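# Move long cardboard box from desk to far-aisle shelf

## Task

Pick up the long cardboard box that is on the desk and set it down on any shelf of the final shelving section at the far end of the aisle (either side of the aisle counts). The box must rest on the shelf board itself, not on top of a carton, and no part of it may overhang the shelf's front edge. The robot must not tip over or be left leaning, or the task fails.

## Robot and tools

ROBOT. TidyBot++: a four-caster mobile base (0.54 m long, 0.50 m wide, 0.38 m high) carrying one seven-joint arm with a two-finger gripper. The shoulder sits 0.12 m ahead of the base centre, 0.68 m up. Segments: upper arm 0.42 m, forearm 0.31 m, hand 0.31 m. The arm starts folded, hand pointing down, poking up to 0.08 m past the base front. Cameras: base_camera (fixed on the base, looking forward and down) and wrist_camera (fisheye on the hand, looking along it).

FRAMES. Base frame: origin on the floor under the base centre, x forward, y left, z up, metres. hand_pose and target use it; the hand point is the centre of the closed finger pads, its z axis points out along the fingers and the fingers open along its y axis. base_odometry is in the odometry frame (the base frame as it was at scene start), built from wheel turns only, so slip shows as travel; heading in rad, left positive, -3.142 to 3.142. base_tilt is in degrees, forward and right positive.

move. One action per call. Arguments:
- base: one object for the single base, with any of translate_m (forward +, -2 to 2 m), strafe_m (left +, -2 to 2 m), rotate_rad (counter-clockwise seen from above +, -6.3 to 6.3). All are offsets relative to the base's pose when the command starts, not poses.
- joints: absolute targets by name, a single object for the one arm: joint_1_rad to joint_7_rad in radians and gripper_pos from 0 (open) to 1 (closed). joint_2_rad limited to ±2.249, joint_4_rad ±2.579, joint_6_rad ±2.099; joints 1, 3, 5, 7 turn freely but take the shorter way, so send steps under half a turn. Signs: joint_1_rad positive turns the arm clockwise from above (opposite to rotate_rad); joint_2_rad 0 is upper arm vertical, positive leans forward; joint_4_rad 0 is straight, negative bends the forearm forward (with joint_3_rad at 3.14); joint_6_rad negative bends the hand forward; joint_7_rad at 1.57 with the hand down opens the fingers left-right. Finger gap is roughly 85 x (1 - gripper_pos) mm.
- target: an absolute hand pose as seven numbers [x, y, z, qw, qx, qy, qz], metres in the base frame. With target, joints may only contain gripper_pos.
- speeds: per-action top speeds: translate_m and strafe_m 0.05 to 0.5 m/s (give just one of them when both move), rotate_rad 0.1 to 1.57 rad/s, gripper_pos 0.234 to 0.993 per s.
- min_time_s: 0.1 to 8 s, the shortest duration of each arm motion.
- cameras: list of base_camera, wrist_camera or all; [] for none.
- blocking: true (default) returns when everything is at rest; false returns within about half a second while motion continues.
A move with no action just reports state and images.

wait: seconds (0 to 10) plus optional cameras; it commands nothing and returns early once running motions settle.
stop: brakes every running motion of yours; braked parts read "stopped" and may still press on contacts.
zoom_image: camera plus region [x0, y0, x1, y1] in pixels of that camera's newest image, origin top-left, at most 504 by 504.
finished_scene: scene, the current scene's integer number. Call it only once the box is placed; nothing may follow it in that reply.

RESULTS. base_status, joint_status and hand_status report "moving", "done", "off_target" (resting away from the target, possibly still pushing), "not_followed" (target withheld, e.g. self-collision or unreachable pose), or stops: "contact_stop", "time_out", "torque_fault", "limit_stop_at_motor_heat". An unplanned stop or refused call cancels the rest of that reply's moves and waits. "done" for the base only means the wheels turned enough; a blocked base may be short. hand_target is where the unloaded hand would be; hand_pose is measured. motor_effort is percent of maximum, with peak in brackets. "ARM HIT", MOTOR HOT and OVER-TEMPERATURE FAULT lines warn of collisions and overheating. The gripper reads "off_target" when it closes on an object, then keeps squeezing; "done" at 1 means it holds nothing.

HINTS. To fix hand position after a target, add (desired minus measured hand_pose) to the last target's x, y, z. To keep a loaded hand still, resend hand_target rather than hand_pose. The arm sags under load and never avoids obstacles; it keeps pushing. A straight-down hand reaches only about 0.94 m high, near the base. Poses low and forward close to the base are unreliable. Lowering onto a shelf: hand_pose stops falling when the box touches down even if commands go lower.

AVOID. Driving or turning with the arm caught on something above about 0.6 m, reaching far out from folded near furniture, swinging a stretched arm sideways: these can tip the robot. Do not drop the box, release it while moving, slam into furniture, squeeze it very hard, or clamp it hard while it still rests on the desk. Keep the box clear of cartons and the shelf front edge when setting it down.

Each tool is called after "Emit:" in YAML: its name, and indented under it one key for each argument.

## Session

Emit:
move:

Scene clock: 0.00 s.
base_odometry: x=+0.000 y=+0.000 heading=+0.000
base_tilt: forward=-0.3 right=+0.2
base_status: not commanded
joint_positions: joint_1_rad=+0.023 joint_2_rad=-0.312 joint_3_rad=+3.185 joint_4_rad=-2.512 joint_5_rad=+0.019 joint_6_rad=-0.877 joint_7_rad=+1.536 gripper_pos=+0.000
joint_status: not commanded
motor_effort: joint_1_rad=+0 joint_2_rad=-2 joint_3_rad=+0 joint_4_rad=+12 joint_5_rad=-1 joint_6_rad=+1 joint_7_rad=+1
hand_pose: x=+0.2642 y=-0.0113 z=+0.5867 quat_wxyz=(+0.001, +0.999, -0.043, +0.032) (m; base frame)
hand_target: x=+0.2642 y=-0.0113 z=+0.5867 quat_wxyz=(+0.001, +0.999, -0.043, +0.032) (m; base frame)
hand_status: not commanded
pictures: base_camera, wrist_camera

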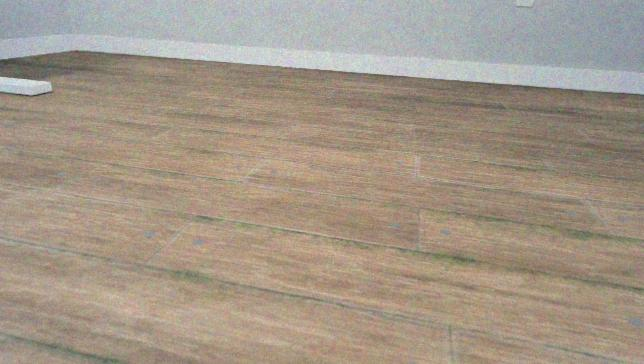

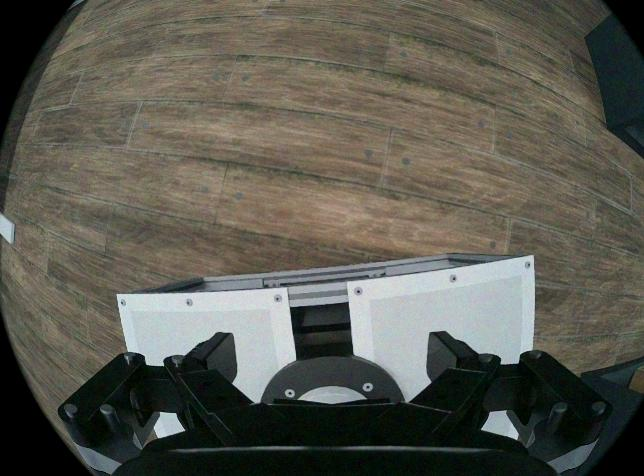

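Emit:
move:
  joints: {"joint_6_rad": 0.45}
  cameras: ["all"]

Scene clock: 2.20 s.
move: done
base_odometry: x=+0.000 y=+0.000 heading=+0.000
base_tilt: forward=-0.4 right=+0.2
base_status: not commanded
joint_positions: joint_1_rad=+0.023 joint_2_rad=-0.312 joint_3_rad=+3.185 joint_4_rad=-2.512 joint_5_rad=+0.019 joint_6_rad=+0.391 joint_7_rad=+1.536 gripper_pos=+0.000
joint_status: all done
motor_effort: joint_1_rad=+0(1) joint_2_rad=-6(6) joint_3_rad=+0(2) joint_4_rad=+17(17) joint_5_rad=-1(1) joint_6_rad=+9(10) joint_7_rad=+1(1)
hand_pose: x=+0.5463 y=-0.0255 z=+0.8238 quat_wxyz=(+0.007, +0.786, -0.033, +0.618)
hand_target: x=+0.5501 y=-0.0257 z=+0.8418 quat_wxyz=(+0.007, +0.767, -0.033, +0.641)
hand_status: not commanded
pictures: base_camera, wrist_camera
wrist_camera: T_world_to_cam=[[-0.09008, -0.99543, -0.03163, 0.04563], [-0.24059, 0.05257, -0.9692, 0.98689], [0.96644, -0.07969, -0.24423, -0.19682]] pos_world=[0.43177, -0.02215, 0.90987]

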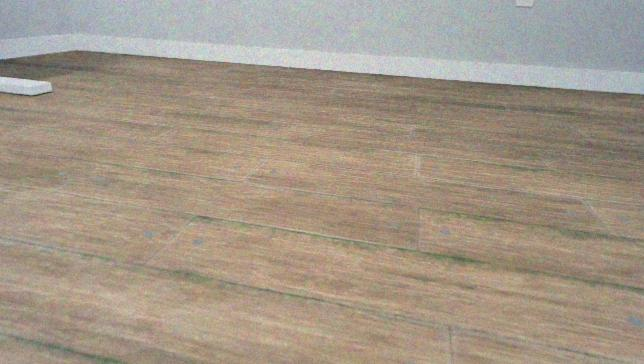

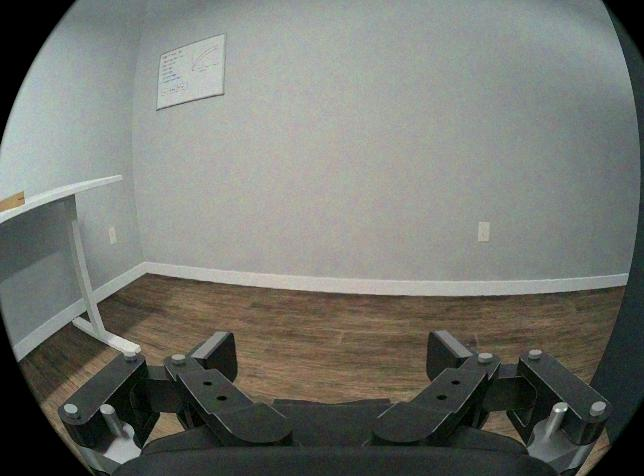

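Emit:
move:
  joints: {"joint_1_rad": -1.1}
  cameras: ["wrist_camera"]

Emit:
move:
  joints: {"joint_1_rad": 1.5}
  cameras: ["wrist_camera"]

Emit:
move:
  joints: {"joint_1_rad": 3.1}
  cameras: ["wrist_camera"]

Scene clock: 4.87 s.
move: done
base_odometry: x=+0.000 y=+0.000 heading=+0.000
base_tilt: forward=-0.3 right=+0.2
base_status: not commanded
joint_positions: joint_1_rad=-1.074 joint_2_rad=-0.312 joint_3_rad=+3.185 joint_4_rad=-2.512 joint_5_rad=+0.019 joint_6_rad=+0.391 joint_7_rad=+1.536 gripper_pos=+0.000
joint_status: all done
motor_effort: joint_1_rad=+0(3) joint_2_rad=-6(6) joint_3_rad=-1(2) joint_4_rad=+17(17) joint_5_rad=+0(1) joint_6_rad=+9(10) joint_7_rad=+1(1)
hand_pose: x=+0.3369 y=+0.3684 z=+0.8238 quat_wxyz=(-0.316, +0.688, +0.381, +0.531)
hand_target: x=+0.3290 y=+0.3774 z=+0.8418 quat_wxyz=(-0.335, +0.667, +0.381, +0.546)
hand_status: not commanded
wrist_camera: T_world_to_cam=[[0.84437, -0.53482, -0.03164, -0.06555], [-0.15668, -0.19002, -0.9692, 0.9769], [0.51233, 0.82332, -0.24424, -0.14275]] pos_world=[0.28154, 0.26809, 0.90987]

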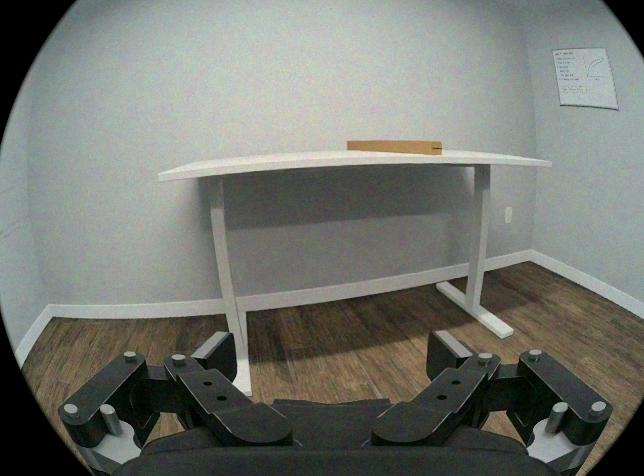

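Scene clock: 8.40 s.
move: done
base_odometry: x=+0.000 y=+0.000 heading=+0.000
base_tilt: forward=-0.3 right=+0.2
base_status: not commanded
joint_positions: joint_1_rad=+1.474 joint_2_rad=-0.312 joint_3_rad=+3.185 joint_4_rad=-2.512 joint_5_rad=+0.019 joint_6_rad=+0.391 joint_7_rad=+1.536 gripper_pos=+0.000
joint_status: all done
motor_effort: joint_1_rad=+1(2) joint_2_rad=-6(6) joint_3_rad=-1(2) joint_4_rad=+17(17) joint_5_rad=-1(1) joint_6_rad=+9(10) joint_7_rad=+1(1)
hand_pose: x=+0.1446 y=-0.4273 z=+0.8238 quat_wxyz=(+0.415, +0.566, -0.546, +0.458)
hand_target: x=+0.1336 y=-0.4316 z=+0.8418 quat_wxyz=(+0.436, +0.545, -0.540, +0.469)
hand_status: not commanded
wrist_camera: T_world_to_cam=[[-0.99907, -0.02924, -0.03158, 0.15371], [0.02346, 0.24515, -0.9692, 0.95549], [0.03608, -0.96904, -0.24424, -0.08616]] pos_world=[0.13427, -0.31324, 0.90987]

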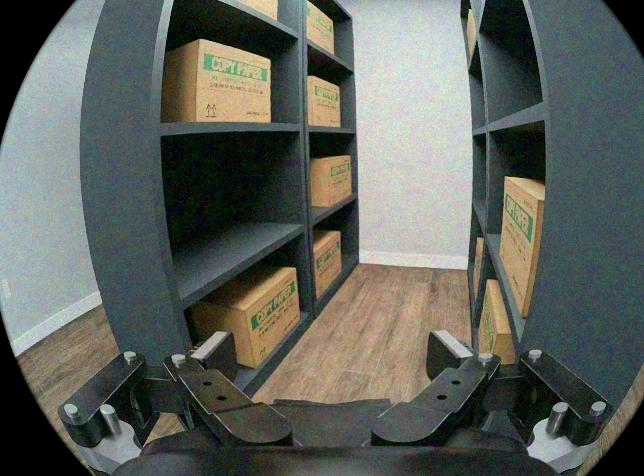

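Scene clock: 11.23 s.
move: done
base_odometry: x=+0.000 y=+0.000 heading=+0.000
base_tilt: forward=-0.3 right=+0.2
base_status: not commanded
joint_positions: joint_1_rad=+3.074 joint_2_rad=-0.312 joint_3_rad=+3.185 joint_4_rad=-2.512 joint_5_rad=+0.019 joint_6_rad=+0.391 joint_7_rad=+1.536 gripper_pos=+0.000
joint_status: all done
motor_effort: joint_1_rad=+0(2) joint_2_rad=-6(6) joint_3_rad=-1(2) joint_4_rad=+17(17) joint_5_rad=+0(1) joint_6_rad=+9(10) joint_7_rad=+1(1)
hand_pose: x=-0.3089 y=-0.0131 z=+0.8238 quat_wxyz=(+0.617, +0.002, -0.786, +0.021)
hand_target: x=-0.3129 y=-0.0020 z=+0.8418 quat_wxyz=(+0.641, -0.008, -0.768, +0.014)
hand_status: not commanded
wrist_camera: T_world_to_cam=[[0.00002, 0.9995, -0.03162, 0.03483], [0.24435, -0.03066, -0.9692, 0.9292], [-0.96969, -0.00771, -0.24423, 0.03354]] pos_world=[-0.19453, -0.00606, 0.90987]

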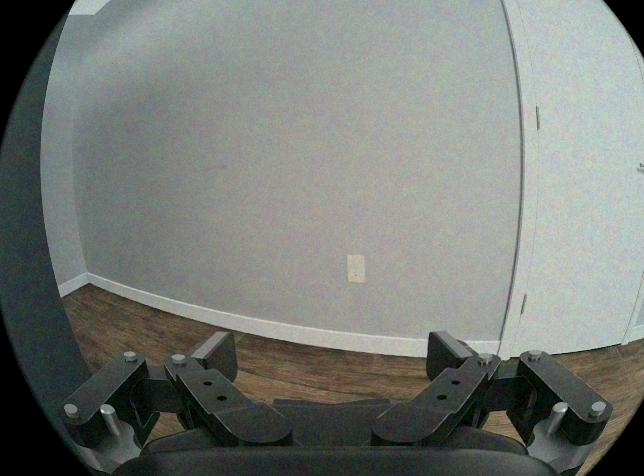

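Emit:
move:
  base: {"rotate_rad": -1.815}
  joints: {"joint_1_rad": 0.0}
  cameras: ["all"]

Scene clock: 16.50 s.
move: done
base_odometry: x=+0.000 y=+0.000 heading=-1.815
base_tilt: forward=-0.4 right=+0.2
base_status: done
joint_positions: joint_1_rad=+0.026 joint_2_rad=-0.312 joint_3_rad=+3.185 joint_4_rad=-2.512 joint_5_rad=+0.019 joint_6_rad=+0.391 joint_7_rad=+1.536 gripper_pos=+0.000
joint_status: all done
motor_effort: joint_1_rad=+1(2) joint_2_rad=-6(6) joint_3_rad=+0(2) joint_4_rad=+17(17) joint_5_rad=-1(2) joint_6_rad=+9(10) joint_7_rad=+1(1)
hand_pose: x=+0.5462 y=-0.0271 z=+0.8238 quat_wxyz=(+0.008, +0.785, -0.035, +0.618)
hand_target: x=+0.5506 y=-0.0160 z=+0.8418 quat_wxyz=(-0.001, +0.767, -0.024, +0.641)
hand_status: not commanded
pictures: base_camera, wrist_camera
wrist_camera: T_world_to_cam=[[-0.09366, -0.9951, -0.03159, 0.04603], [-0.24022, 0.05338, -0.96925, 0.98693], [0.96619, -0.0832, -0.24404, -0.19693]] pos_world=[0.43166, -0.02326, 0.90997]

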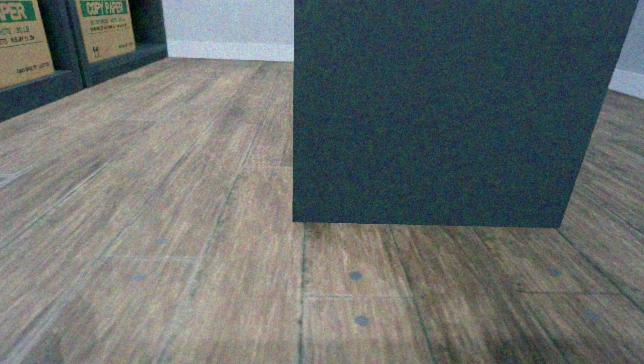

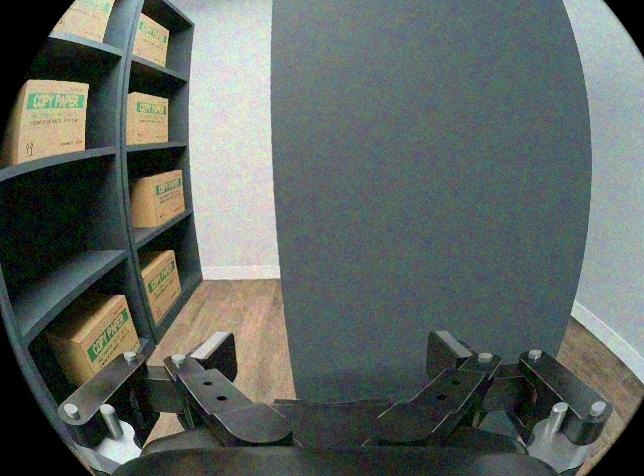

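Emit:
move:
  base: {"strafe_m": 0.48, "rotate_rad": -0.053}
  cameras: ["all"]

Scene clock: 19.17 s.
move: done
base_odometry: x=+0.466 y=-0.116 heading=-1.868
base_tilt: forward=-0.4 right=+0.2
base_status: done
joint_positions: joint_1_rad=+0.022 joint_2_rad=-0.312 joint_3_rad=+3.185 joint_4_rad=-2.512 joint_5_rad=+0.019 joint_6_rad=+0.391 joint_7_rad=+1.536 gripper_pos=+0.000
joint_status: not commanded
motor_effort: joint_1_rad=+0(2) joint_2_rad=-6(6) joint_3_rad=+0(2) joint_4_rad=+17(17) joint_5_rad=+0(1) joint_6_rad=+9(10) joint_7_rad=+1(1)
hand_pose: x=+0.5463 y=-0.0254 z=+0.8238 quat_wxyz=(+0.006, +0.786, -0.033, +0.618)
hand_target: x=+0.5506 y=-0.0160 z=+0.8418 quat_wxyz=(-0.001, +0.767, -0.024, +0.641)
hand_status: not commanded
pictures: base_camera, wrist_camera
wrist_camera: T_world_to_cam=[[-0.08967, -0.99547, -0.03164, 0.04556], [-0.24043, 0.05247, -0.96925, 0.98696], [0.96652, -0.0793, -0.24405, -0.19698]] pos_world=[0.43177, -0.02205, 0.90997]

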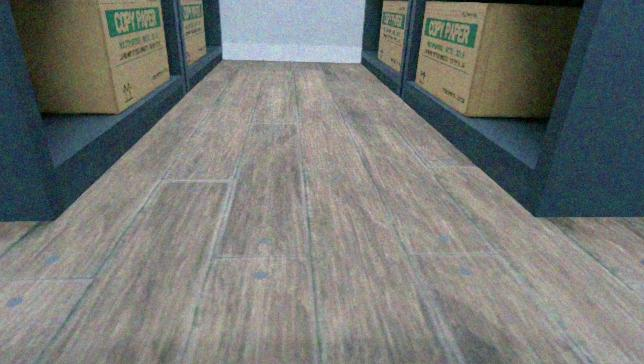

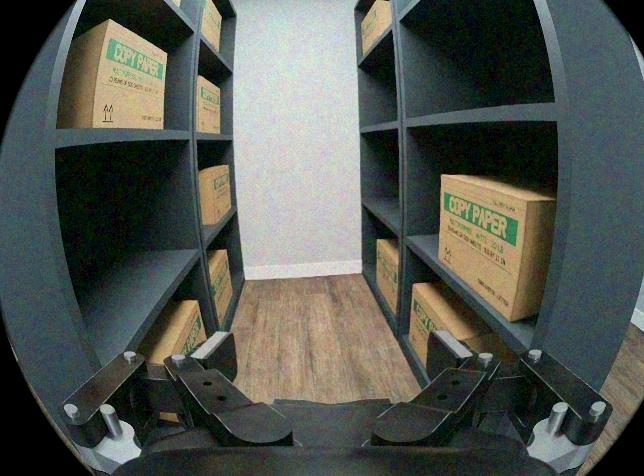

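Emit:
move:
  base: {"translate_m": -0.5, "strafe_m": 0.37, "rotate_rad": 3.14}
  joints: {"joint_1_rad": 0.0, "joint_2_rad": -0.2, "joint_4_rad": -1.6, "joint_6_rad": -0.7, "joint_3_rad": 3.1416, "joint_5_rad": 0.0, "joint_7_rad": 1.57}
  cameras: ["all"]

Scene clock: 25.70 s.
move: done
base_odometry: x=+0.966 y=+0.254 heading=+1.272
base_tilt: forward=-0.4 right=+0.1
base_status: done
joint_positions: joint_1_rad=+0.014 joint_2_rad=-0.214 joint_3_rad=+3.147 joint_4_rad=-1.635 joint_5_rad=+0.019 joint_6_rad=-0.660 joint_7_rad=+1.537 gripper_pos=+0.000
joint_status: all done
motor_effort: joint_1_rad=+0(3) joint_2_rad=-11(14) joint_3_rad=+0(4) joint_4_rad=+19(20) joint_5_rad=-1(2) joint_6_rad=+8(10) joint_7_rad=+1(2)
hand_pose: x=+0.6120 y=-0.0122 z=+0.9884 quat_wxyz=(+0.005, +0.862, -0.020, +0.506)
hand_target: x=+0.6139 y=+0.0013 z=+0.9905 quat_wxyz=(+0.000, +0.867, +0.000, +0.498)
hand_status: not commanded
pictures: base_camera, wrist_camera
wrist_camera: T_world_to_cam=[[-0.06751, -0.99771, -0.00457, 0.02942], [-0.49227, 0.03729, -0.86965, 1.21709], [0.86782, -0.05646, -0.49366, 0.08805]] pos_world=[0.52471, -0.01106, 1.10204]

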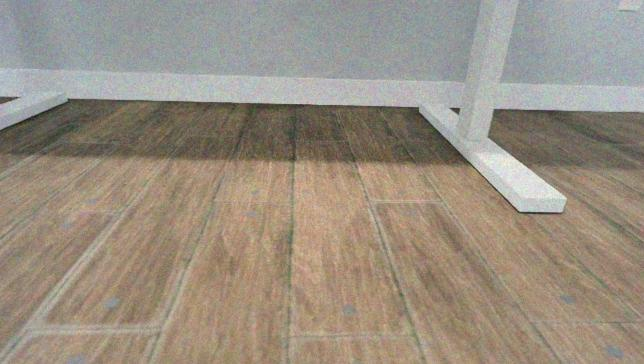

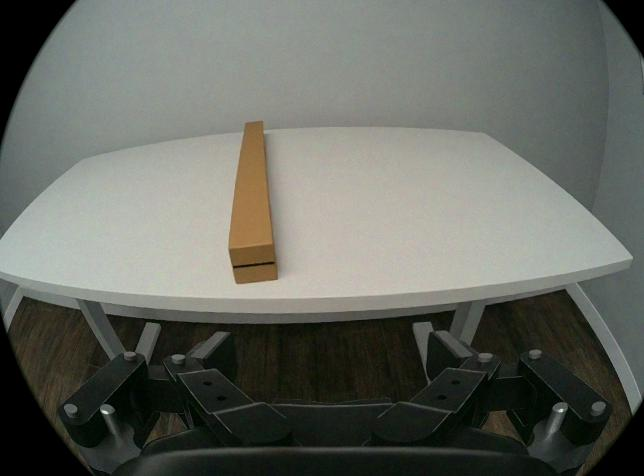

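Emit:
move:
  base: {"translate_m": -0.5, "strafe_m": 0.38, "rotate_rad": 3.14}
  joints: {"joint_2_rad": -0.312, "joint_4_rad": -2.512, "joint_6_rad": 0.5}
  cameras: []

Emit:
move:
  base: {"translate_m": 1.1}
  cameras: ["all"]

Scene clock: 32.40 s.
move: done
base_odometry: x=+0.456 y=-0.112 heading=-1.872
base_tilt: forward=-0.3 right=+0.2
base_status: done
joint_positions: joint_1_rad=+0.013 joint_2_rad=-0.293 joint_3_rad=+3.146 joint_4_rad=-2.484 joint_5_rad=+0.019 joint_6_rad=+0.440 joint_7_rad=+1.537 gripper_pos=+0.000
joint_status: all done
motor_effort: joint_1_rad=+0(2) joint_2_rad=-7(14) joint_3_rad=+0(4) joint_4_rad=+17(20) joint_5_rad=-1(1) joint_6_rad=+9(10) joint_7_rad=+1(1)
hand_pose: x=+0.5595 y=-0.0040 z=+0.8457 quat_wxyz=(-0.003, +0.768, -0.011, +0.640)
hand_target: x=+0.5527 y=+0.0013 z=+0.8572 quat_wxyz=(+0.000, +0.751, +0.000, +0.660)
hand_status: not commanded

Scene clock: 35.87 s.
move: done
base_odometry: x=+0.129 y=-1.163 heading=-1.871
base_tilt: forward=-0.3 right=+0.2
base_status: done
joint_positions: joint_1_rad=+0.013 joint_2_rad=-0.303 joint_3_rad=+3.146 joint_4_rad=-2.488 joint_5_rad=+0.019 joint_6_rad=+0.442 joint_7_rad=+1.537 gripper_pos=+0.000
joint_status: not commanded
motor_effort: joint_1_rad=+1(1) joint_2_rad=-6(8) joint_3_rad=+0(2) joint_4_rad=+17(18) joint_5_rad=+0(1) joint_6_rad=+9(10) joint_7_rad=+1(1)
hand_pose: x=+0.5570 y=-0.0039 z=+0.8492 quat_wxyz=(-0.003, +0.765, -0.011, +0.644)
hand_target: x=+0.5527 y=+0.0013 z=+0.8572 quat_wxyz=(+0.000, +0.751, +0.000, +0.660)
hand_status: not commanded
pictures: base_camera, wrist_camera
wrist_camera: T_world_to_cam=[[-0.04165, -0.99889, -0.02187, 0.0336], [-0.17714, 0.02892, -0.98376, 0.9899], [0.9833, -0.0371, -0.17815, -0.26464]] pos_world=[0.43698, -0.00489, 0.92741]

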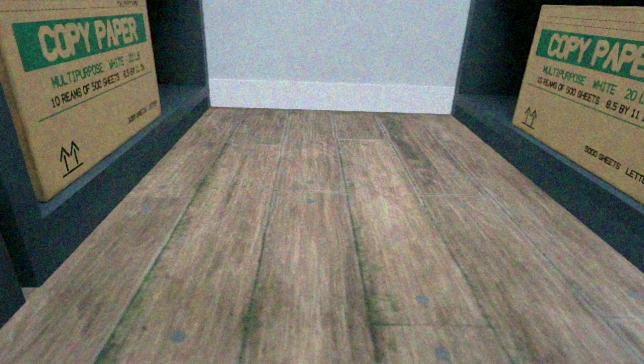

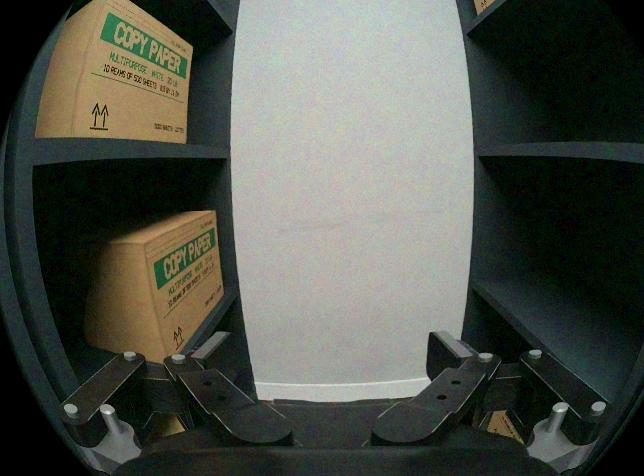

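Emit:
move:
  base: {"strafe_m": -0.06, "rotate_rad": -0.04, "translate_m": 0.2}
  joints: {"joint_1_rad": 0.7}
  cameras: ["all"]

Scene clock: 38.33 s.
move: done
base_odometry: x=+0.013 y=-1.336 heading=-1.912
base_tilt: forward=-0.3 right=+0.2
base_status: done
joint_positions: joint_1_rad=+0.674 joint_2_rad=-0.306 joint_3_rad=+3.146 joint_4_rad=-2.490 joint_5_rad=+0.019 joint_6_rad=+0.444 joint_7_rad=+1.537 gripper_pos=+0.000
joint_status: all done
motor_effort: joint_1_rad=+0(2) joint_2_rad=-6(9) joint_3_rad=-1(2) joint_4_rad=+17(18) joint_5_rad=+0(1) joint_6_rad=+9(10) joint_7_rad=+1(1)
hand_pose: x=+0.4618 y=-0.2714 z=+0.8497 quat_wxyz=(+0.206, +0.719, -0.258, +0.611)
hand_target: x=+0.4516 y=-0.2784 z=+0.8572 quat_wxyz=(+0.226, +0.706, -0.258, +0.620)
hand_status: not commanded
pictures: base_camera, wrist_camera
wrist_camera: T_world_to_cam=[[-0.64596, -0.76306, -0.0219, 0.10551], [-0.12047, 0.13023, -0.98414, 0.98296], [0.7538, -0.63308, -0.17605, -0.23833]] pos_world=[0.36623, -0.19838, 0.92772]

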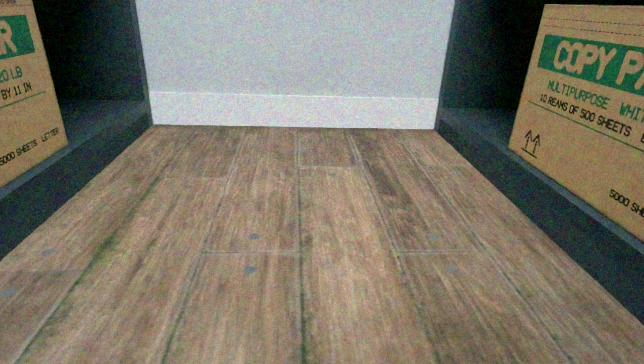

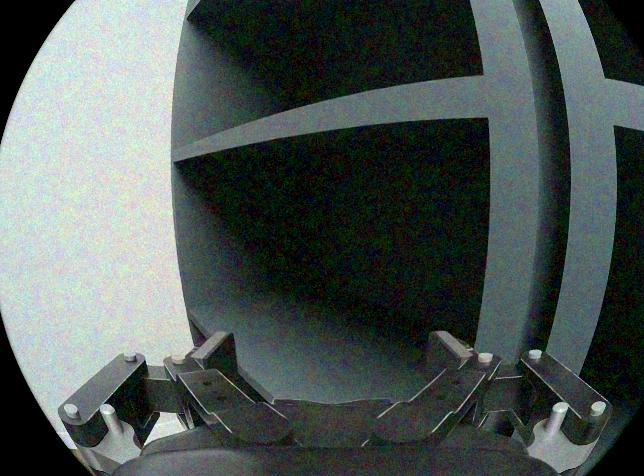

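Emit:
move:
  base: {"translate_m": 0.34}
  cameras: ["base_camera"]

Emit:
move:
  target: [0.39, -0.26, 1.06, 0.0, 0.924, 0.0, 0.383]
  min_time_s: 4
  cameras: ["wrist_camera"]

Scene clock: 41.93 s.
move: done
base_odometry: x=-0.101 y=-1.657 heading=-1.912
base_tilt: forward=-0.3 right=+0.2
base_status: done
joint_positions: joint_1_rad=+0.675 joint_2_rad=-0.307 joint_3_rad=+3.146 joint_4_rad=-2.490 joint_5_rad=+0.019 joint_6_rad=+0.444 joint_7_rad=+1.537 gripper_pos=+0.000
joint_status: not commanded
motor_effort: joint_1_rad=+0(2) joint_2_rad=-6(8) joint_3_rad=+0(2) joint_4_rad=+17(18) joint_5_rad=+0(1) joint_6_rad=+9(10) joint_7_rad=+1(1)
hand_pose: x=+0.4613 y=-0.2717 z=+0.8500 quat_wxyz=(+0.206, +0.719, -0.259, +0.611)
hand_target: x=+0.4516 y=-0.2784 z=+0.8572 quat_wxyz=(+0.226, +0.706, -0.258, +0.620)
hand_status: not commanded

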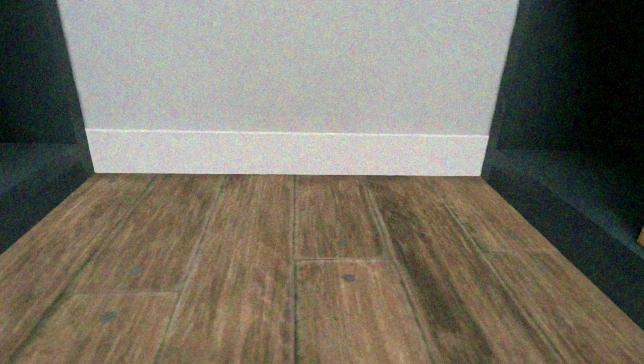

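Scene clock: 46.60 s.
move: done
base_odometry: x=-0.101 y=-1.657 heading=-1.912
base_tilt: forward=-0.3 right=+0.2
base_status: not commanded
joint_positions: joint_1_rad=-0.743 joint_2_rad=-0.472 joint_3_rad=+4.100 joint_4_rad=-1.012 joint_5_rad=+0.128 joint_6_rad=-1.615 joint_7_rad=+1.938 gripper_pos=+0.000
joint_status: not commanded
motor_effort: joint_1_rad=+1(2) joint_2_rad=+9(9) joint_3_rad=-6(7) joint_4_rad=+13(19) joint_5_rad=-2(4) joint_6_rad=+6(10) joint_7_rad=+1(1)
hand_pose: x=+0.4056 y=-0.2383 z=+1.0649 quat_wxyz=(-0.016, +0.919, -0.006, +0.394)
hand_target: x=+0.3900 y=-0.2600 z=+1.0600 quat_wxyz=(+0.000, +0.924, +0.000, +0.383)
hand_status: done (0.027 m and 2.4 deg from the pose sent, 0.222 m and 52.1 deg at the start)
wrist_camera: T_world_to_cam=[[-0.02436, -0.99952, -0.01902, -0.21229], [-0.69458, 0.03061, -0.71876, 1.11024], [0.719, -0.00429, -0.695, 0.57947]] pos_world=[0.34934, -0.24368, 1.1967]

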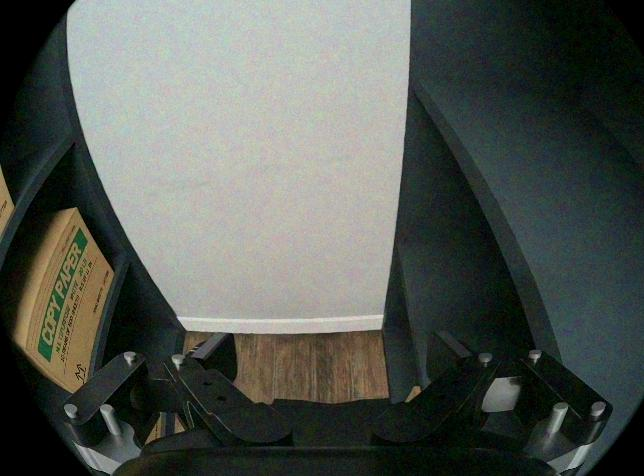

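Emit:
move:
  base: {"translate_m": -2.0}
  joints: {"joint_1_rad": 0.0, "joint_2_rad": -0.312, "joint_3_rad": 3.1416, "joint_4_rad": -2.3, "joint_5_rad": 0.0, "joint_6_rad": -0.3, "joint_7_rad": 1.57}
  min_time_s: 3
  cameras: ["base_camera"]

Scene clock: 52.50 s.
move: done
base_odometry: x=+0.568 y=+0.228 heading=-1.912
base_tilt: forward=-0.3 right=+0.2
base_status: done
joint_positions: joint_1_rad=-0.027 joint_2_rad=-0.331 joint_3_rad=+3.162 joint_4_rad=-2.276 joint_5_rad=+0.056 joint_6_rad=-0.356 joint_7_rad=+1.612 gripper_pos=+0.000
joint_status: all done
motor_effort: joint_1_rad=+0(2) joint_2_rad=-6(9) joint_3_rad=-1(7) joint_4_rad=+17(19) joint_5_rad=+0(4) joint_6_rad=+7(8) joint_7_rad=+1(2)
hand_pose: x=+0.5071 y=-0.0021 z=+0.7571 quat_wxyz=(+0.023, +0.912, +0.041, +0.407)
hand_target: x=+0.5119 y=+0.0013 z=+0.7503 quat_wxyz=(+0.000, +0.910, +0.000, +0.414)
hand_status: not commanded

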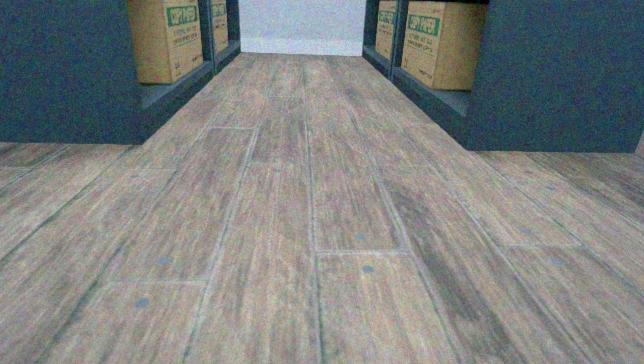

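Emit:
move:
  base: {"translate_m": -0.2, "strafe_m": 0.42, "rotate_rad": -2.99}
  joints: {"joint_2_rad": -0.2, "joint_4_rad": -1.6, "joint_6_rad": -0.7}
  cameras: ["all"]

Scene clock: 56.50 s.
move: done
base_odometry: x=+1.031 y=+0.276 heading=+1.382
base_tilt: forward=-0.3 right=+0.2
base_status: done
joint_positions: joint_1_rad=-0.014 joint_2_rad=-0.215 joint_3_rad=+3.150 joint_4_rad=-1.634 joint_5_rad=+0.050 joint_6_rad=-0.660 joint_7_rad=+1.612 gripper_pos=+0.000
joint_status: all done
motor_effort: joint_1_rad=+0(3) joint_2_rad=-11(13) joint_3_rad=+0(3) joint_4_rad=+19(20) joint_5_rad=+0(1) joint_6_rad=+8(9) joint_7_rad=+1(1)
hand_pose: x=+0.6121 y=-0.0057 z=+0.9894 quat_wxyz=(+0.031, +0.861, +0.029, +0.506)
hand_target: x=+0.6139 y=+0.0013 z=+0.9905 quat_wxyz=(+0.000, +0.867, +0.000, +0.498)
hand_status: not commanded
pictures: base_camera, wrist_camera
wrist_camera: T_world_to_cam=[[-0.0103, -0.99584, 0.09049, -0.09311], [-0.49202, -0.07373, -0.86745, 1.21478], [0.87052, -0.05346, -0.48922, 0.08281]] pos_world=[0.52465, 0.00127, 1.1027]

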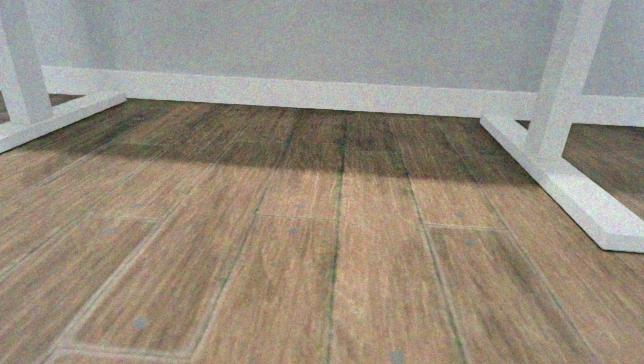

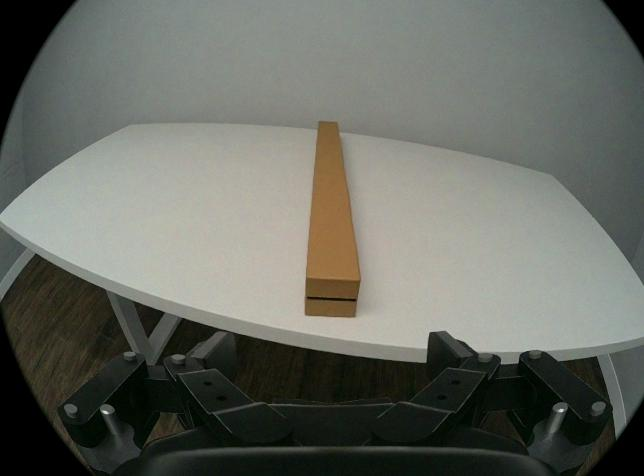

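Emit:
move:
  base: {"translate_m": 0.395, "strafe_m": -0.012, "rotate_rad": 0.02}
  speeds: {"translate_m": 0.2}
  joints: {"joint_1_rad": 0.014, "joint_2_rad": -0.28, "joint_4_rad": -1.65, "joint_5_rad": -0.1, "joint_6_rad": -0.8, "joint_7_rad": 1.53}
  cameras: ["all"]

Scene clock: 60.17 s.
move: done
base_odometry: x=+1.117 y=+0.662 heading=+1.401
base_tilt: forward=-0.3 right=+0.2
base_status: done
joint_positions: joint_1_rad=-0.010 joint_2_rad=-0.276 joint_3_rad=+3.148 joint_4_rad=-1.637 joint_5_rad=-0.044 joint_6_rad=-0.761 joint_7_rad=+1.572 gripper_pos=+0.000
joint_status: all done
motor_effort: joint_1_rad=+0(2) joint_2_rad=-9(12) joint_3_rad=+0(2) joint_4_rad=+19(20) joint_5_rad=-1(1) joint_6_rad=+8(10) joint_7_rad=+1(2)
hand_pose: x=+0.5770 y=+0.0121 z=+0.9890 quat_wxyz=(-0.022, +0.873, -0.005, +0.488)
hand_target: x=+0.5679 y=+0.0174 z=+0.9745 quat_wxyz=(-0.054, +0.882, -0.038, +0.466)
hand_status: not commanded
pictures: base_camera, wrist_camera
wrist_camera: T_world_to_cam=[[-0.01474, -0.99928, -0.0351, 0.05106], [-0.53054, 0.03757, -0.84682, 1.19896], [0.84753, 0.00613, -0.53071, 0.16784]] pos_world=[0.49461, 0.00495, 1.10618]

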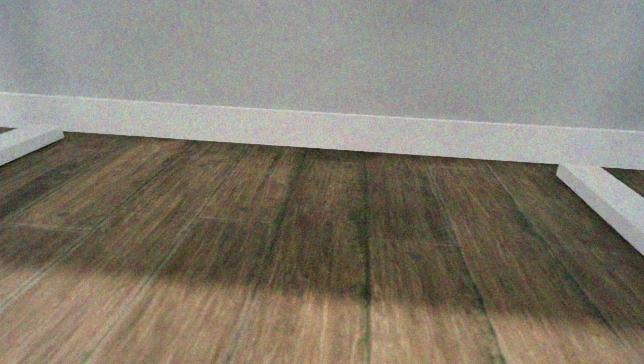

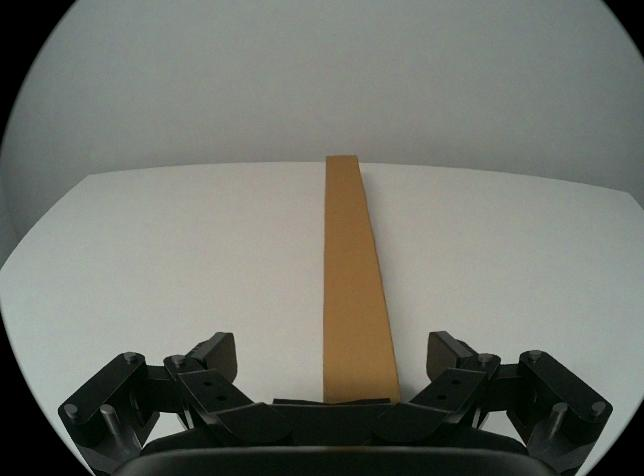

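Emit:
move:
  base: {"translate_m": 0.065}
  speeds: {"translate_m": 0.15}
  joints: {"joint_1_rad": 0.032, "joint_2_rad": -0.116, "joint_3_rad": 3.14, "joint_4_rad": -1.445, "joint_5_rad": -0.04, "joint_6_rad": -0.985, "joint_7_rad": 1.53}
  cameras: ["wrist_camera"]

Scene clock: 63.00 s.
move: done
base_odometry: x=+1.129 y=+0.726 heading=+1.401
base_tilt: forward=-0.3 right=+0.1
base_status: done
joint_positions: joint_1_rad=+0.004 joint_2_rad=-0.127 joint_3_rad=+3.148 joint_4_rad=-1.481 joint_5_rad=-0.044 joint_6_rad=-0.942 joint_7_rad=+1.572 gripper_pos=+0.000
joint_status: all done
motor_effort: joint_1_rad=+1(2) joint_2_rad=-13(16) joint_3_rad=-1(2) joint_4_rad=+18(20) joint_5_rad=+0(2) joint_6_rad=+7(9) joint_7_rad=+1(2)
hand_pose: x=+0.6056 y=+0.0072 z=+0.9606 quat_wxyz=(-0.020, +0.912, -0.009, +0.410)
hand_target: x=+0.6048 y=-0.0030 z=+0.9646 quat_wxyz=(-0.022, +0.915, -0.036, +0.402)
hand_status: not commanded
wrist_camera: T_world_to_cam=[[-0.02658, -0.99921, -0.02947, 0.04734], [-0.66816, 0.03969, -0.74296, 1.17382], [0.74355, -0.00006, -0.66868, 0.32407]] pos_world=[0.54459, 0.00073, 1.0902]

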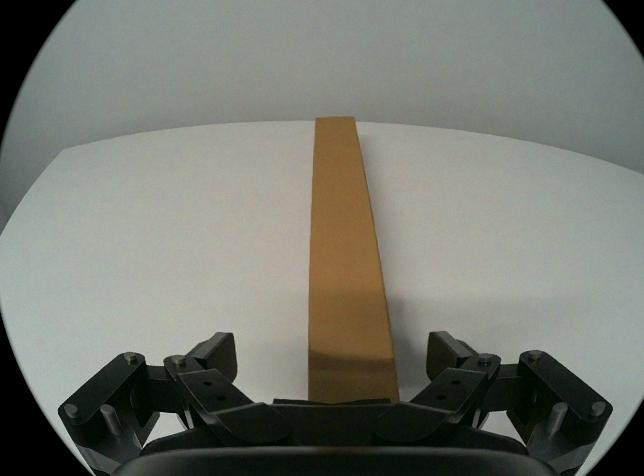

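Emit:
move:
  joints: {"joint_5_rad": 0.056}
  cameras: ["wrist_camera"]

Scene clock: 64.00 s.
move: done
base_odometry: x=+1.129 y=+0.726 heading=+1.401
base_tilt: forward=-0.3 right=+0.2
base_status: not commanded
joint_positions: joint_1_rad=+0.010 joint_2_rad=-0.127 joint_3_rad=+3.148 joint_4_rad=-1.481 joint_5_rad=+0.037 joint_6_rad=-0.944 joint_7_rad=+1.572 gripper_pos=+0.000
joint_status: all done
motor_effort: joint_1_rad=+1(2) joint_2_rad=-13(13) joint_3_rad=+0(2) joint_4_rad=+18(19) joint_5_rad=+0(1) joint_6_rad=+7(7) joint_7_rad=+1(1)
hand_pose: x=+0.6049 y=-0.0159 z=+0.9600 quat_wxyz=(+0.021, +0.912, -0.003, +0.409)
hand_target: x=+0.6040 y=-0.0279 z=+0.9648 quat_wxyz=(+0.026, +0.915, -0.028, +0.402)
hand_status: not commanded
wrist_camera: T_world_to_cam=[[-0.04931, -0.99755, 0.04971, -0.03797], [-0.67014, -0.00386, -0.74222, 1.17361], [0.74059, -0.06991, -0.66831, 0.32452]] pos_world=[0.54427, -0.01066, 1.08985]

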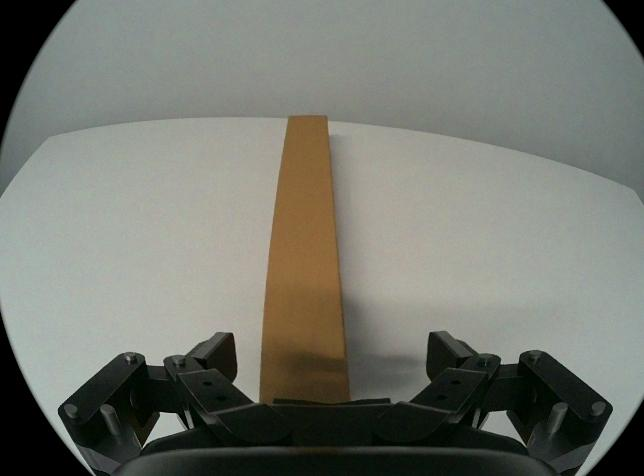

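Emit:
move:
  joints: {"joint_5_rad": -0.035}
  cameras: ["wrist_camera"]

Scene clock: 64.73 s.
move: done
base_odometry: x=+1.129 y=+0.726 heading=+1.401
base_tilt: forward=-0.3 right=+0.2
base_status: not commanded
joint_positions: joint_1_rad=+0.011 joint_2_rad=-0.127 joint_3_rad=+3.147 joint_4_rad=-1.481 joint_5_rad=-0.027 joint_6_rad=-0.945 joint_7_rad=+1.572 gripper_pos=+0.000
joint_status: all done
motor_effort: joint_1_rad=+1(2) joint_2_rad=-13(13) joint_3_rad=+0(2) joint_4_rad=+18(18) joint_5_rad=-1(1) joint_6_rad=+8(8) joint_7_rad=+1(1)
hand_pose: x=+0.6051 y=-0.0001 z=+0.9600 quat_wxyz=(-0.010, +0.912, -0.010, +0.409)
hand_target: x=+0.6048 y=-0.0043 z=+0.9645 quat_wxyz=(-0.019, +0.915, -0.036, +0.402)
hand_status: not commanded
wrist_camera: T_world_to_cam=[[-0.03628, -0.99926, -0.01245, 0.02959], [-0.66971, 0.03356, -0.74186, 1.17319], [0.74173, -0.01858, -0.67044, 0.32679]] pos_world=[0.54438, -0.00373, 1.08981]

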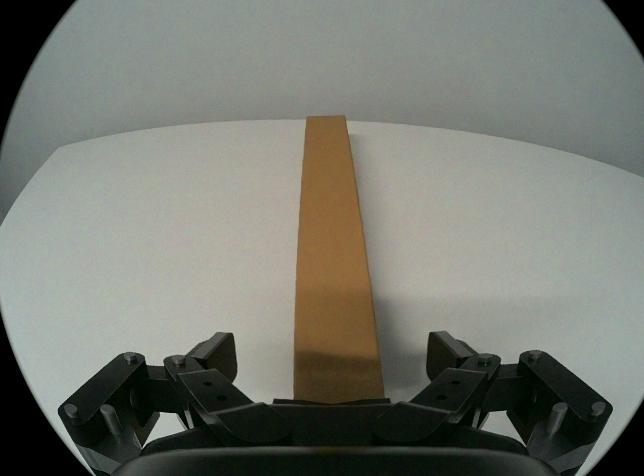

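Emit:
move:
  joints: {"joint_2_rad": -0.145, "joint_4_rad": -1.69, "joint_6_rad": -0.705}
  min_time_s: 1.5
  cameras: ["wrist_camera"]

Scene clock: 67.10 s.
move: done
base_odometry: x=+1.129 y=+0.726 heading=+1.401
base_tilt: forward=-0.3 right=+0.2
base_status: not commanded
joint_positions: joint_1_rad=+0.011 joint_2_rad=-0.128 joint_3_rad=+3.147 joint_4_rad=-1.665 joint_5_rad=-0.027 joint_6_rad=-0.762 joint_7_rad=+1.572 gripper_pos=+0.000
joint_status: all done
motor_effort: joint_1_rad=+0(1) joint_2_rad=-13(14) joint_3_rad=+0(2) joint_4_rad=+18(20) joint_5_rad=+0(1) joint_6_rad=+7(9) joint_7_rad=+1(1)
hand_pose: x=+0.6119 y=-0.0012 z=+0.9024 quat_wxyz=(-0.009, +0.912, -0.012, +0.409)
hand_target: x=+0.6147 y=-0.0066 z=+0.9109 quat_wxyz=(-0.018, +0.901, -0.039, +0.431)
hand_status: not commanded
wrist_camera: T_world_to_cam=[[-0.04115, -0.99907, -0.01302, 0.03149], [-0.67044, 0.03727, -0.74103, 1.1348], [0.74082, -0.02177, -0.67135, 0.28446]] pos_world=[0.55138, -0.00464, 1.0323]

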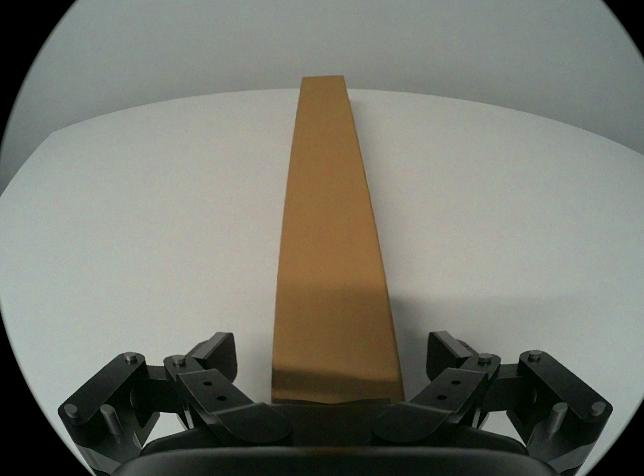

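Emit:
move:
  joints: {"joint_2_rad": -0.145, "joint_4_rad": -1.725, "joint_6_rad": -0.67}
  min_time_s: 1
  cameras: ["wrist_camera"]

Scene clock: 68.53 s.
move: done
base_odometry: x=+1.129 y=+0.726 heading=+1.401
base_tilt: forward=-0.3 right=+0.2
base_status: not commanded
joint_positions: joint_1_rad=+0.011 joint_2_rad=-0.128 joint_3_rad=+3.147 joint_4_rad=-1.697 joint_5_rad=-0.027 joint_6_rad=-0.727 joint_7_rad=+1.572 gripper_pos=+0.000
joint_status: all done
motor_effort: joint_1_rad=+0(1) joint_2_rad=-13(14) joint_3_rad=-1(2) joint_4_rad=+18(20) joint_5_rad=-1(1) joint_6_rad=+7(8) joint_7_rad=+1(1)
hand_pose: x=+0.6127 y=-0.0014 z=+0.8931 quat_wxyz=(-0.009, +0.912, -0.013, +0.410)
hand_target: x=+0.6148 y=-0.0069 z=+0.8998 quat_wxyz=(-0.018, +0.901, -0.040, +0.431)
hand_status: not commanded
wrist_camera: T_world_to_cam=[[-0.04204, -0.99903, -0.01311, 0.03187], [-0.6683, 0.03787, -0.74293, 1.12881], [0.74271, -0.02246, -0.66924, 0.27459]] pos_world=[0.55178, -0.00475, 1.02281]

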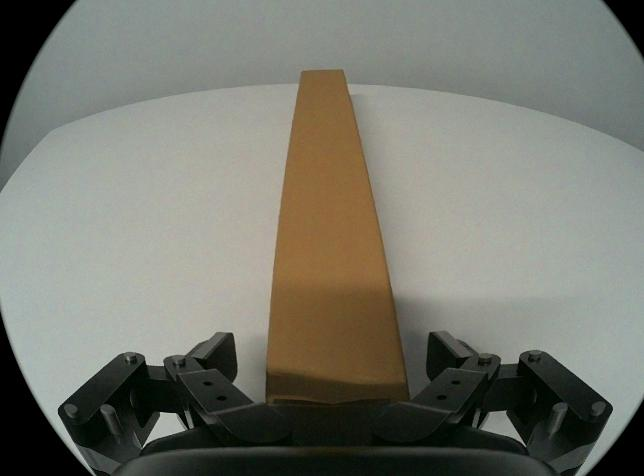

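Emit:
move:
  joints: {"gripper_pos": 0.37}
  speeds: {"gripper_pos": 0.234}
  cameras: ["wrist_camera"]

Scene clock: 70.90 s.
move: done
base_odometry: x=+1.129 y=+0.726 heading=+1.401
base_tilt: forward=-0.3 right=+0.2
base_status: not commanded
joint_positions: joint_1_rad=+0.011 joint_2_rad=-0.129 joint_3_rad=+3.147 joint_4_rad=-1.697 joint_5_rad=-0.027 joint_6_rad=-0.724 joint_7_rad=+1.572 gripper_pos=+0.371
joint_status: all done
motor_effort: joint_1_rad=+0(1) joint_2_rad=-13(13) joint_3_rad=-1(2) joint_4_rad=+18(19) joint_5_rad=-1(1) joint_6_rad=+7(8) joint_7_rad=+1(1)
hand_pose: x=+0.6132 y=-0.0014 z=+0.8945 quat_wxyz=(-0.009, +0.911, -0.013, +0.412)
hand_target: x=+0.6148 y=-0.0069 z=+0.8998 quat_wxyz=(-0.018, +0.901, -0.040, +0.431)
hand_status: not commanded
wrist_camera: T_world_to_cam=[[-0.04212, -0.99903, -0.01318, 0.03189], [-0.66475, 0.03787, -0.7461, 1.13088], [0.74587, -0.02267, -0.6657, 0.27003]] pos_world=[0.55169, -0.00485, 1.02393]

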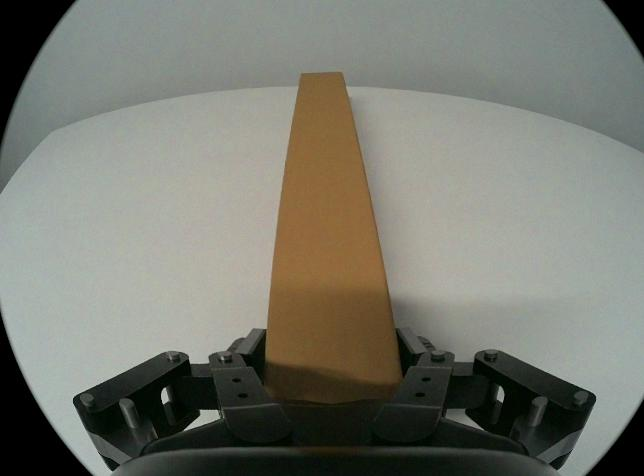

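Emit:
move:
  joints: {"joint_4_rad": -1.65}

Emit:
move:
  joints: {"gripper_pos": 0.39}
  speeds: {"gripper_pos": 0.234}

Emit:
move:
  joints: {"gripper_pos": 0.405}
  speeds: {"gripper_pos": 0.234}
  cameras: ["wrist_camera"]

Scene clock: 71.93 s.
move: done
base_odometry: x=+1.129 y=+0.726 heading=+1.401
base_tilt: forward=-0.3 right=+0.2
base_status: not commanded
joint_positions: joint_1_rad=+0.011 joint_2_rad=-0.130 joint_3_rad=+3.147 joint_4_rad=-1.675 joint_5_rad=-0.027 joint_6_rad=-0.723 joint_7_rad=+1.572 gripper_pos=+0.371
joint_status: all done
motor_effort: joint_1_rad=+0(1) joint_2_rad=-14(14) joint_3_rad=+0(1) joint_4_rad=+19(20) joint_5_rad=+0(1) joint_6_rad=+7(8) joint_7_rad=+1(1)
hand_pose: x=+0.6176 y=-0.0015 z=+0.9074 quat_wxyz=(-0.009, +0.906, -0.012, +0.423)
hand_target: x=+0.6281 y=-0.0073 z=+0.9421 quat_wxyz=(-0.018, +0.885, -0.039, +0.465)
hand_status: not commanded
pictures: none

Scene clock: 72.60 s.
move: done
base_odometry: x=+1.129 y=+0.726 heading=+1.401
base_tilt: forward=-0.4 right=+0.2
base_status: not commanded
joint_positions: joint_1_rad=+0.011 joint_2_rad=-0.130 joint_3_rad=+3.147 joint_4_rad=-1.675 joint_5_rad=-0.027 joint_6_rad=-0.723 joint_7_rad=+1.572 gripper_pos=+0.391
joint_status: all done
motor_effort: joint_1_rad=+1(2) joint_2_rad=-13(13) joint_3_rad=+0(1) joint_4_rad=+19(19) joint_5_rad=+0(1) joint_6_rad=+7(8) joint_7_rad=+1(1)
hand_pose: x=+0.6176 y=-0.0015 z=+0.9074 quat_wxyz=(-0.009, +0.906, -0.012, +0.423)
hand_target: x=+0.6281 y=-0.0073 z=+0.9421 quat_wxyz=(-0.018, +0.885, -0.039, +0.465)
hand_status: not commanded
pictures: none

Scene clock: 73.23 s.
move: done
base_odometry: x=+1.129 y=+0.726 heading=+1.401
base_tilt: forward=-0.3 right=+0.2
base_status: not commanded
joint_positions: joint_1_rad=+0.011 joint_2_rad=-0.130 joint_3_rad=+3.147 joint_4_rad=-1.675 joint_5_rad=-0.027 joint_6_rad=-0.723 joint_7_rad=+1.572 gripper_pos=+0.403
joint_status: all done
motor_effort: joint_1_rad=+0(2) joint_2_rad=-13(13) joint_3_rad=-1(2) joint_4_rad=+18(19) joint_5_rad=-1(1) joint_6_rad=+7(8) joint_7_rad=+1(1)
hand_pose: x=+0.6176 y=-0.0015 z=+0.9074 quat_wxyz=(-0.009, +0.906, -0.012, +0.423)
hand_target: x=+0.6281 y=-0.0073 z=+0.9421 quat_wxyz=(-0.018, +0.885, -0.039, +0.465)
hand_status: not commanded
wrist_camera: T_world_to_cam=[[-0.04188, -0.99903, -0.01398, 0.0328], [-0.64668, 0.03777, -0.76182, 1.14653], [0.76161, -0.02287, -0.64763, 0.2492]] pos_world=[0.55302, -0.00485, 1.0353]

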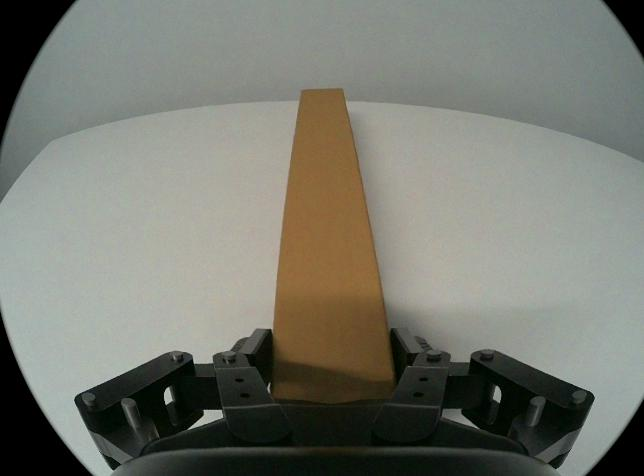

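Emit:
move:
  joints: {"joint_4_rad": -1.715}

Emit:
move:
  joints: {"gripper_pos": 0.42}
  speeds: {"gripper_pos": 0.234}

Emit:
move:
  joints: {"gripper_pos": 0.435}
  speeds: {"gripper_pos": 0.234}
  cameras: ["wrist_camera"]

Scene clock: 74.27 s.
move: done
base_odometry: x=+1.129 y=+0.726 heading=+1.401
base_tilt: forward=-0.3 right=+0.2
base_status: not commanded
joint_positions: joint_1_rad=+0.011 joint_2_rad=-0.131 joint_3_rad=+3.147 joint_4_rad=-1.698 joint_5_rad=-0.027 joint_6_rad=-0.721 joint_7_rad=+1.572 gripper_pos=+0.403
joint_status: all done
motor_effort: joint_1_rad=+1(1) joint_2_rad=-13(14) joint_3_rad=-1(1) joint_4_rad=+18(20) joint_5_rad=-1(1) joint_6_rad=+7(7) joint_7_rad=+1(1)
hand_pose: x=+0.6132 y=-0.0015 z=+0.8953 quat_wxyz=(-0.009, +0.910, -0.013, +0.414)
hand_target: x=+0.6167 y=-0.0070 z=+0.9054 quat_wxyz=(-0.018, +0.899, -0.040, +0.436)
hand_status: not commanded
pictures: none

Scene clock: 74.93 s.
move: done
base_odometry: x=+1.129 y=+0.726 heading=+1.401
base_tilt: forward=-0.3 right=+0.2
base_status: not commanded
joint_positions: joint_1_rad=+0.011 joint_2_rad=-0.131 joint_3_rad=+3.147 joint_4_rad=-1.698 joint_5_rad=-0.027 joint_6_rad=-0.721 joint_7_rad=+1.572 gripper_pos=+0.419
joint_status: all done
motor_effort: joint_1_rad=+0(1) joint_2_rad=-13(13) joint_3_rad=+0(1) joint_4_rad=+18(19) joint_5_rad=+0(1) joint_6_rad=+7(7) joint_7_rad=+1(1)
hand_pose: x=+0.6132 y=-0.0015 z=+0.8953 quat_wxyz=(-0.009, +0.910, -0.013, +0.414)
hand_target: x=+0.6167 y=-0.0070 z=+0.9054 quat_wxyz=(-0.018, +0.899, -0.040, +0.436)
hand_status: not commanded
pictures: none

Scene clock: 75.60 s.
move: done
base_odometry: x=+1.129 y=+0.726 heading=+1.401
base_tilt: forward=-0.3 right=+0.2
base_status: not commanded
joint_positions: joint_1_rad=+0.011 joint_2_rad=-0.131 joint_3_rad=+3.147 joint_4_rad=-1.698 joint_5_rad=-0.027 joint_6_rad=-0.721 joint_7_rad=+1.572 gripper_pos=+0.434
joint_status: all done
motor_effort: joint_1_rad=+1(1) joint_2_rad=-13(13) joint_3_rad=-1(2) joint_4_rad=+18(18) joint_5_rad=+0(1) joint_6_rad=+7(7) joint_7_rad=+1(1)
hand_pose: x=+0.6132 y=-0.0015 z=+0.8955 quat_wxyz=(-0.009, +0.910, -0.013, +0.414)
hand_target: x=+0.6167 y=-0.0070 z=+0.9054 quat_wxyz=(-0.018, +0.899, -0.040, +0.436)
hand_status: not commanded
wrist_camera: T_world_to_cam=[[-0.04228, -0.99902, -0.01342, 0.03221], [-0.66199, 0.03807, -0.74854, 1.13213], [0.74832, -0.02276, -0.66295, 0.26677]] pos_world=[0.55119, -0.00485, 1.02474]

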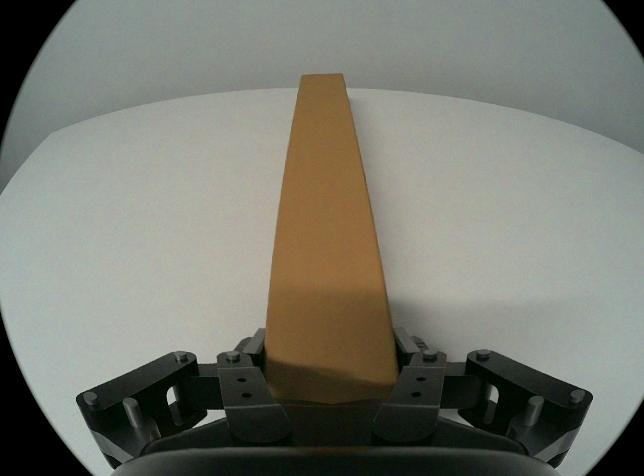

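Emit:
move:
  joints: {"gripper_pos": 0.447}
  speeds: {"gripper_pos": 0.234}

Emit:
move:
  joints: {"gripper_pos": 0.46}
  speeds: {"gripper_pos": 0.234}
  cameras: ["wrist_camera"]

Scene clock: 76.47 s.
move: done
base_odometry: x=+1.129 y=+0.726 heading=+1.401
base_tilt: forward=-0.3 right=+0.2
base_status: not commanded
joint_positions: joint_1_rad=+0.011 joint_2_rad=-0.131 joint_3_rad=+3.147 joint_4_rad=-1.698 joint_5_rad=-0.027 joint_6_rad=-0.721 joint_7_rad=+1.572 gripper_pos=+0.445
joint_status: all done
motor_effort: joint_1_rad=+1(1) joint_2_rad=-12(13) joint_3_rad=+0(1) joint_4_rad=+18(18) joint_5_rad=+0(1) joint_6_rad=+7(7) joint_7_rad=+1(1)
hand_pose: x=+0.6132 y=-0.0015 z=+0.8956 quat_wxyz=(-0.009, +0.910, -0.013, +0.414)
hand_target: x=+0.6167 y=-0.0070 z=+0.9054 quat_wxyz=(-0.018, +0.899, -0.040, +0.436)
hand_status: not commanded
pictures: none

Scene clock: 77.47 s.
move: done
base_odometry: x=+1.129 y=+0.726 heading=+1.401
base_tilt: forward=-0.3 right=+0.2
base_status: not commanded
joint_positions: joint_1_rad=+0.011 joint_2_rad=-0.131 joint_3_rad=+3.147 joint_4_rad=-1.698 joint_5_rad=-0.027 joint_6_rad=-0.721 joint_7_rad=+1.572 gripper_pos=+0.456
joint_status: all done
motor_effort: joint_1_rad=+0(1) joint_2_rad=-12(13) joint_3_rad=-1(1) joint_4_rad=+18(18) joint_5_rad=-1(1) joint_6_rad=+7(7) joint_7_rad=+1(1)
hand_pose: x=+0.6131 y=-0.0015 z=+0.8957 quat_wxyz=(-0.009, +0.910, -0.013, +0.414)
hand_target: x=+0.6167 y=-0.0070 z=+0.9054 quat_wxyz=(-0.018, +0.899, -0.040, +0.436)
hand_status: not commanded
wrist_camera: T_world_to_cam=[[-0.04227, -0.99902, -0.01344, 0.03223], [-0.66168, 0.03807, -0.74882, 1.13225], [0.7486, -0.02276, -0.66263, 0.26643]] pos_world=[0.5511, -0.00485, 1.02484]

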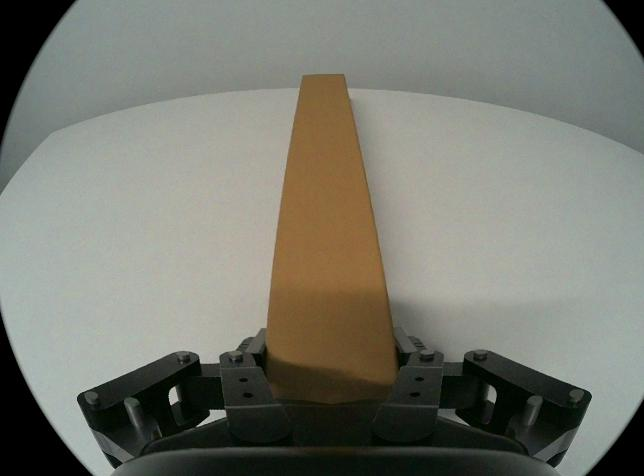

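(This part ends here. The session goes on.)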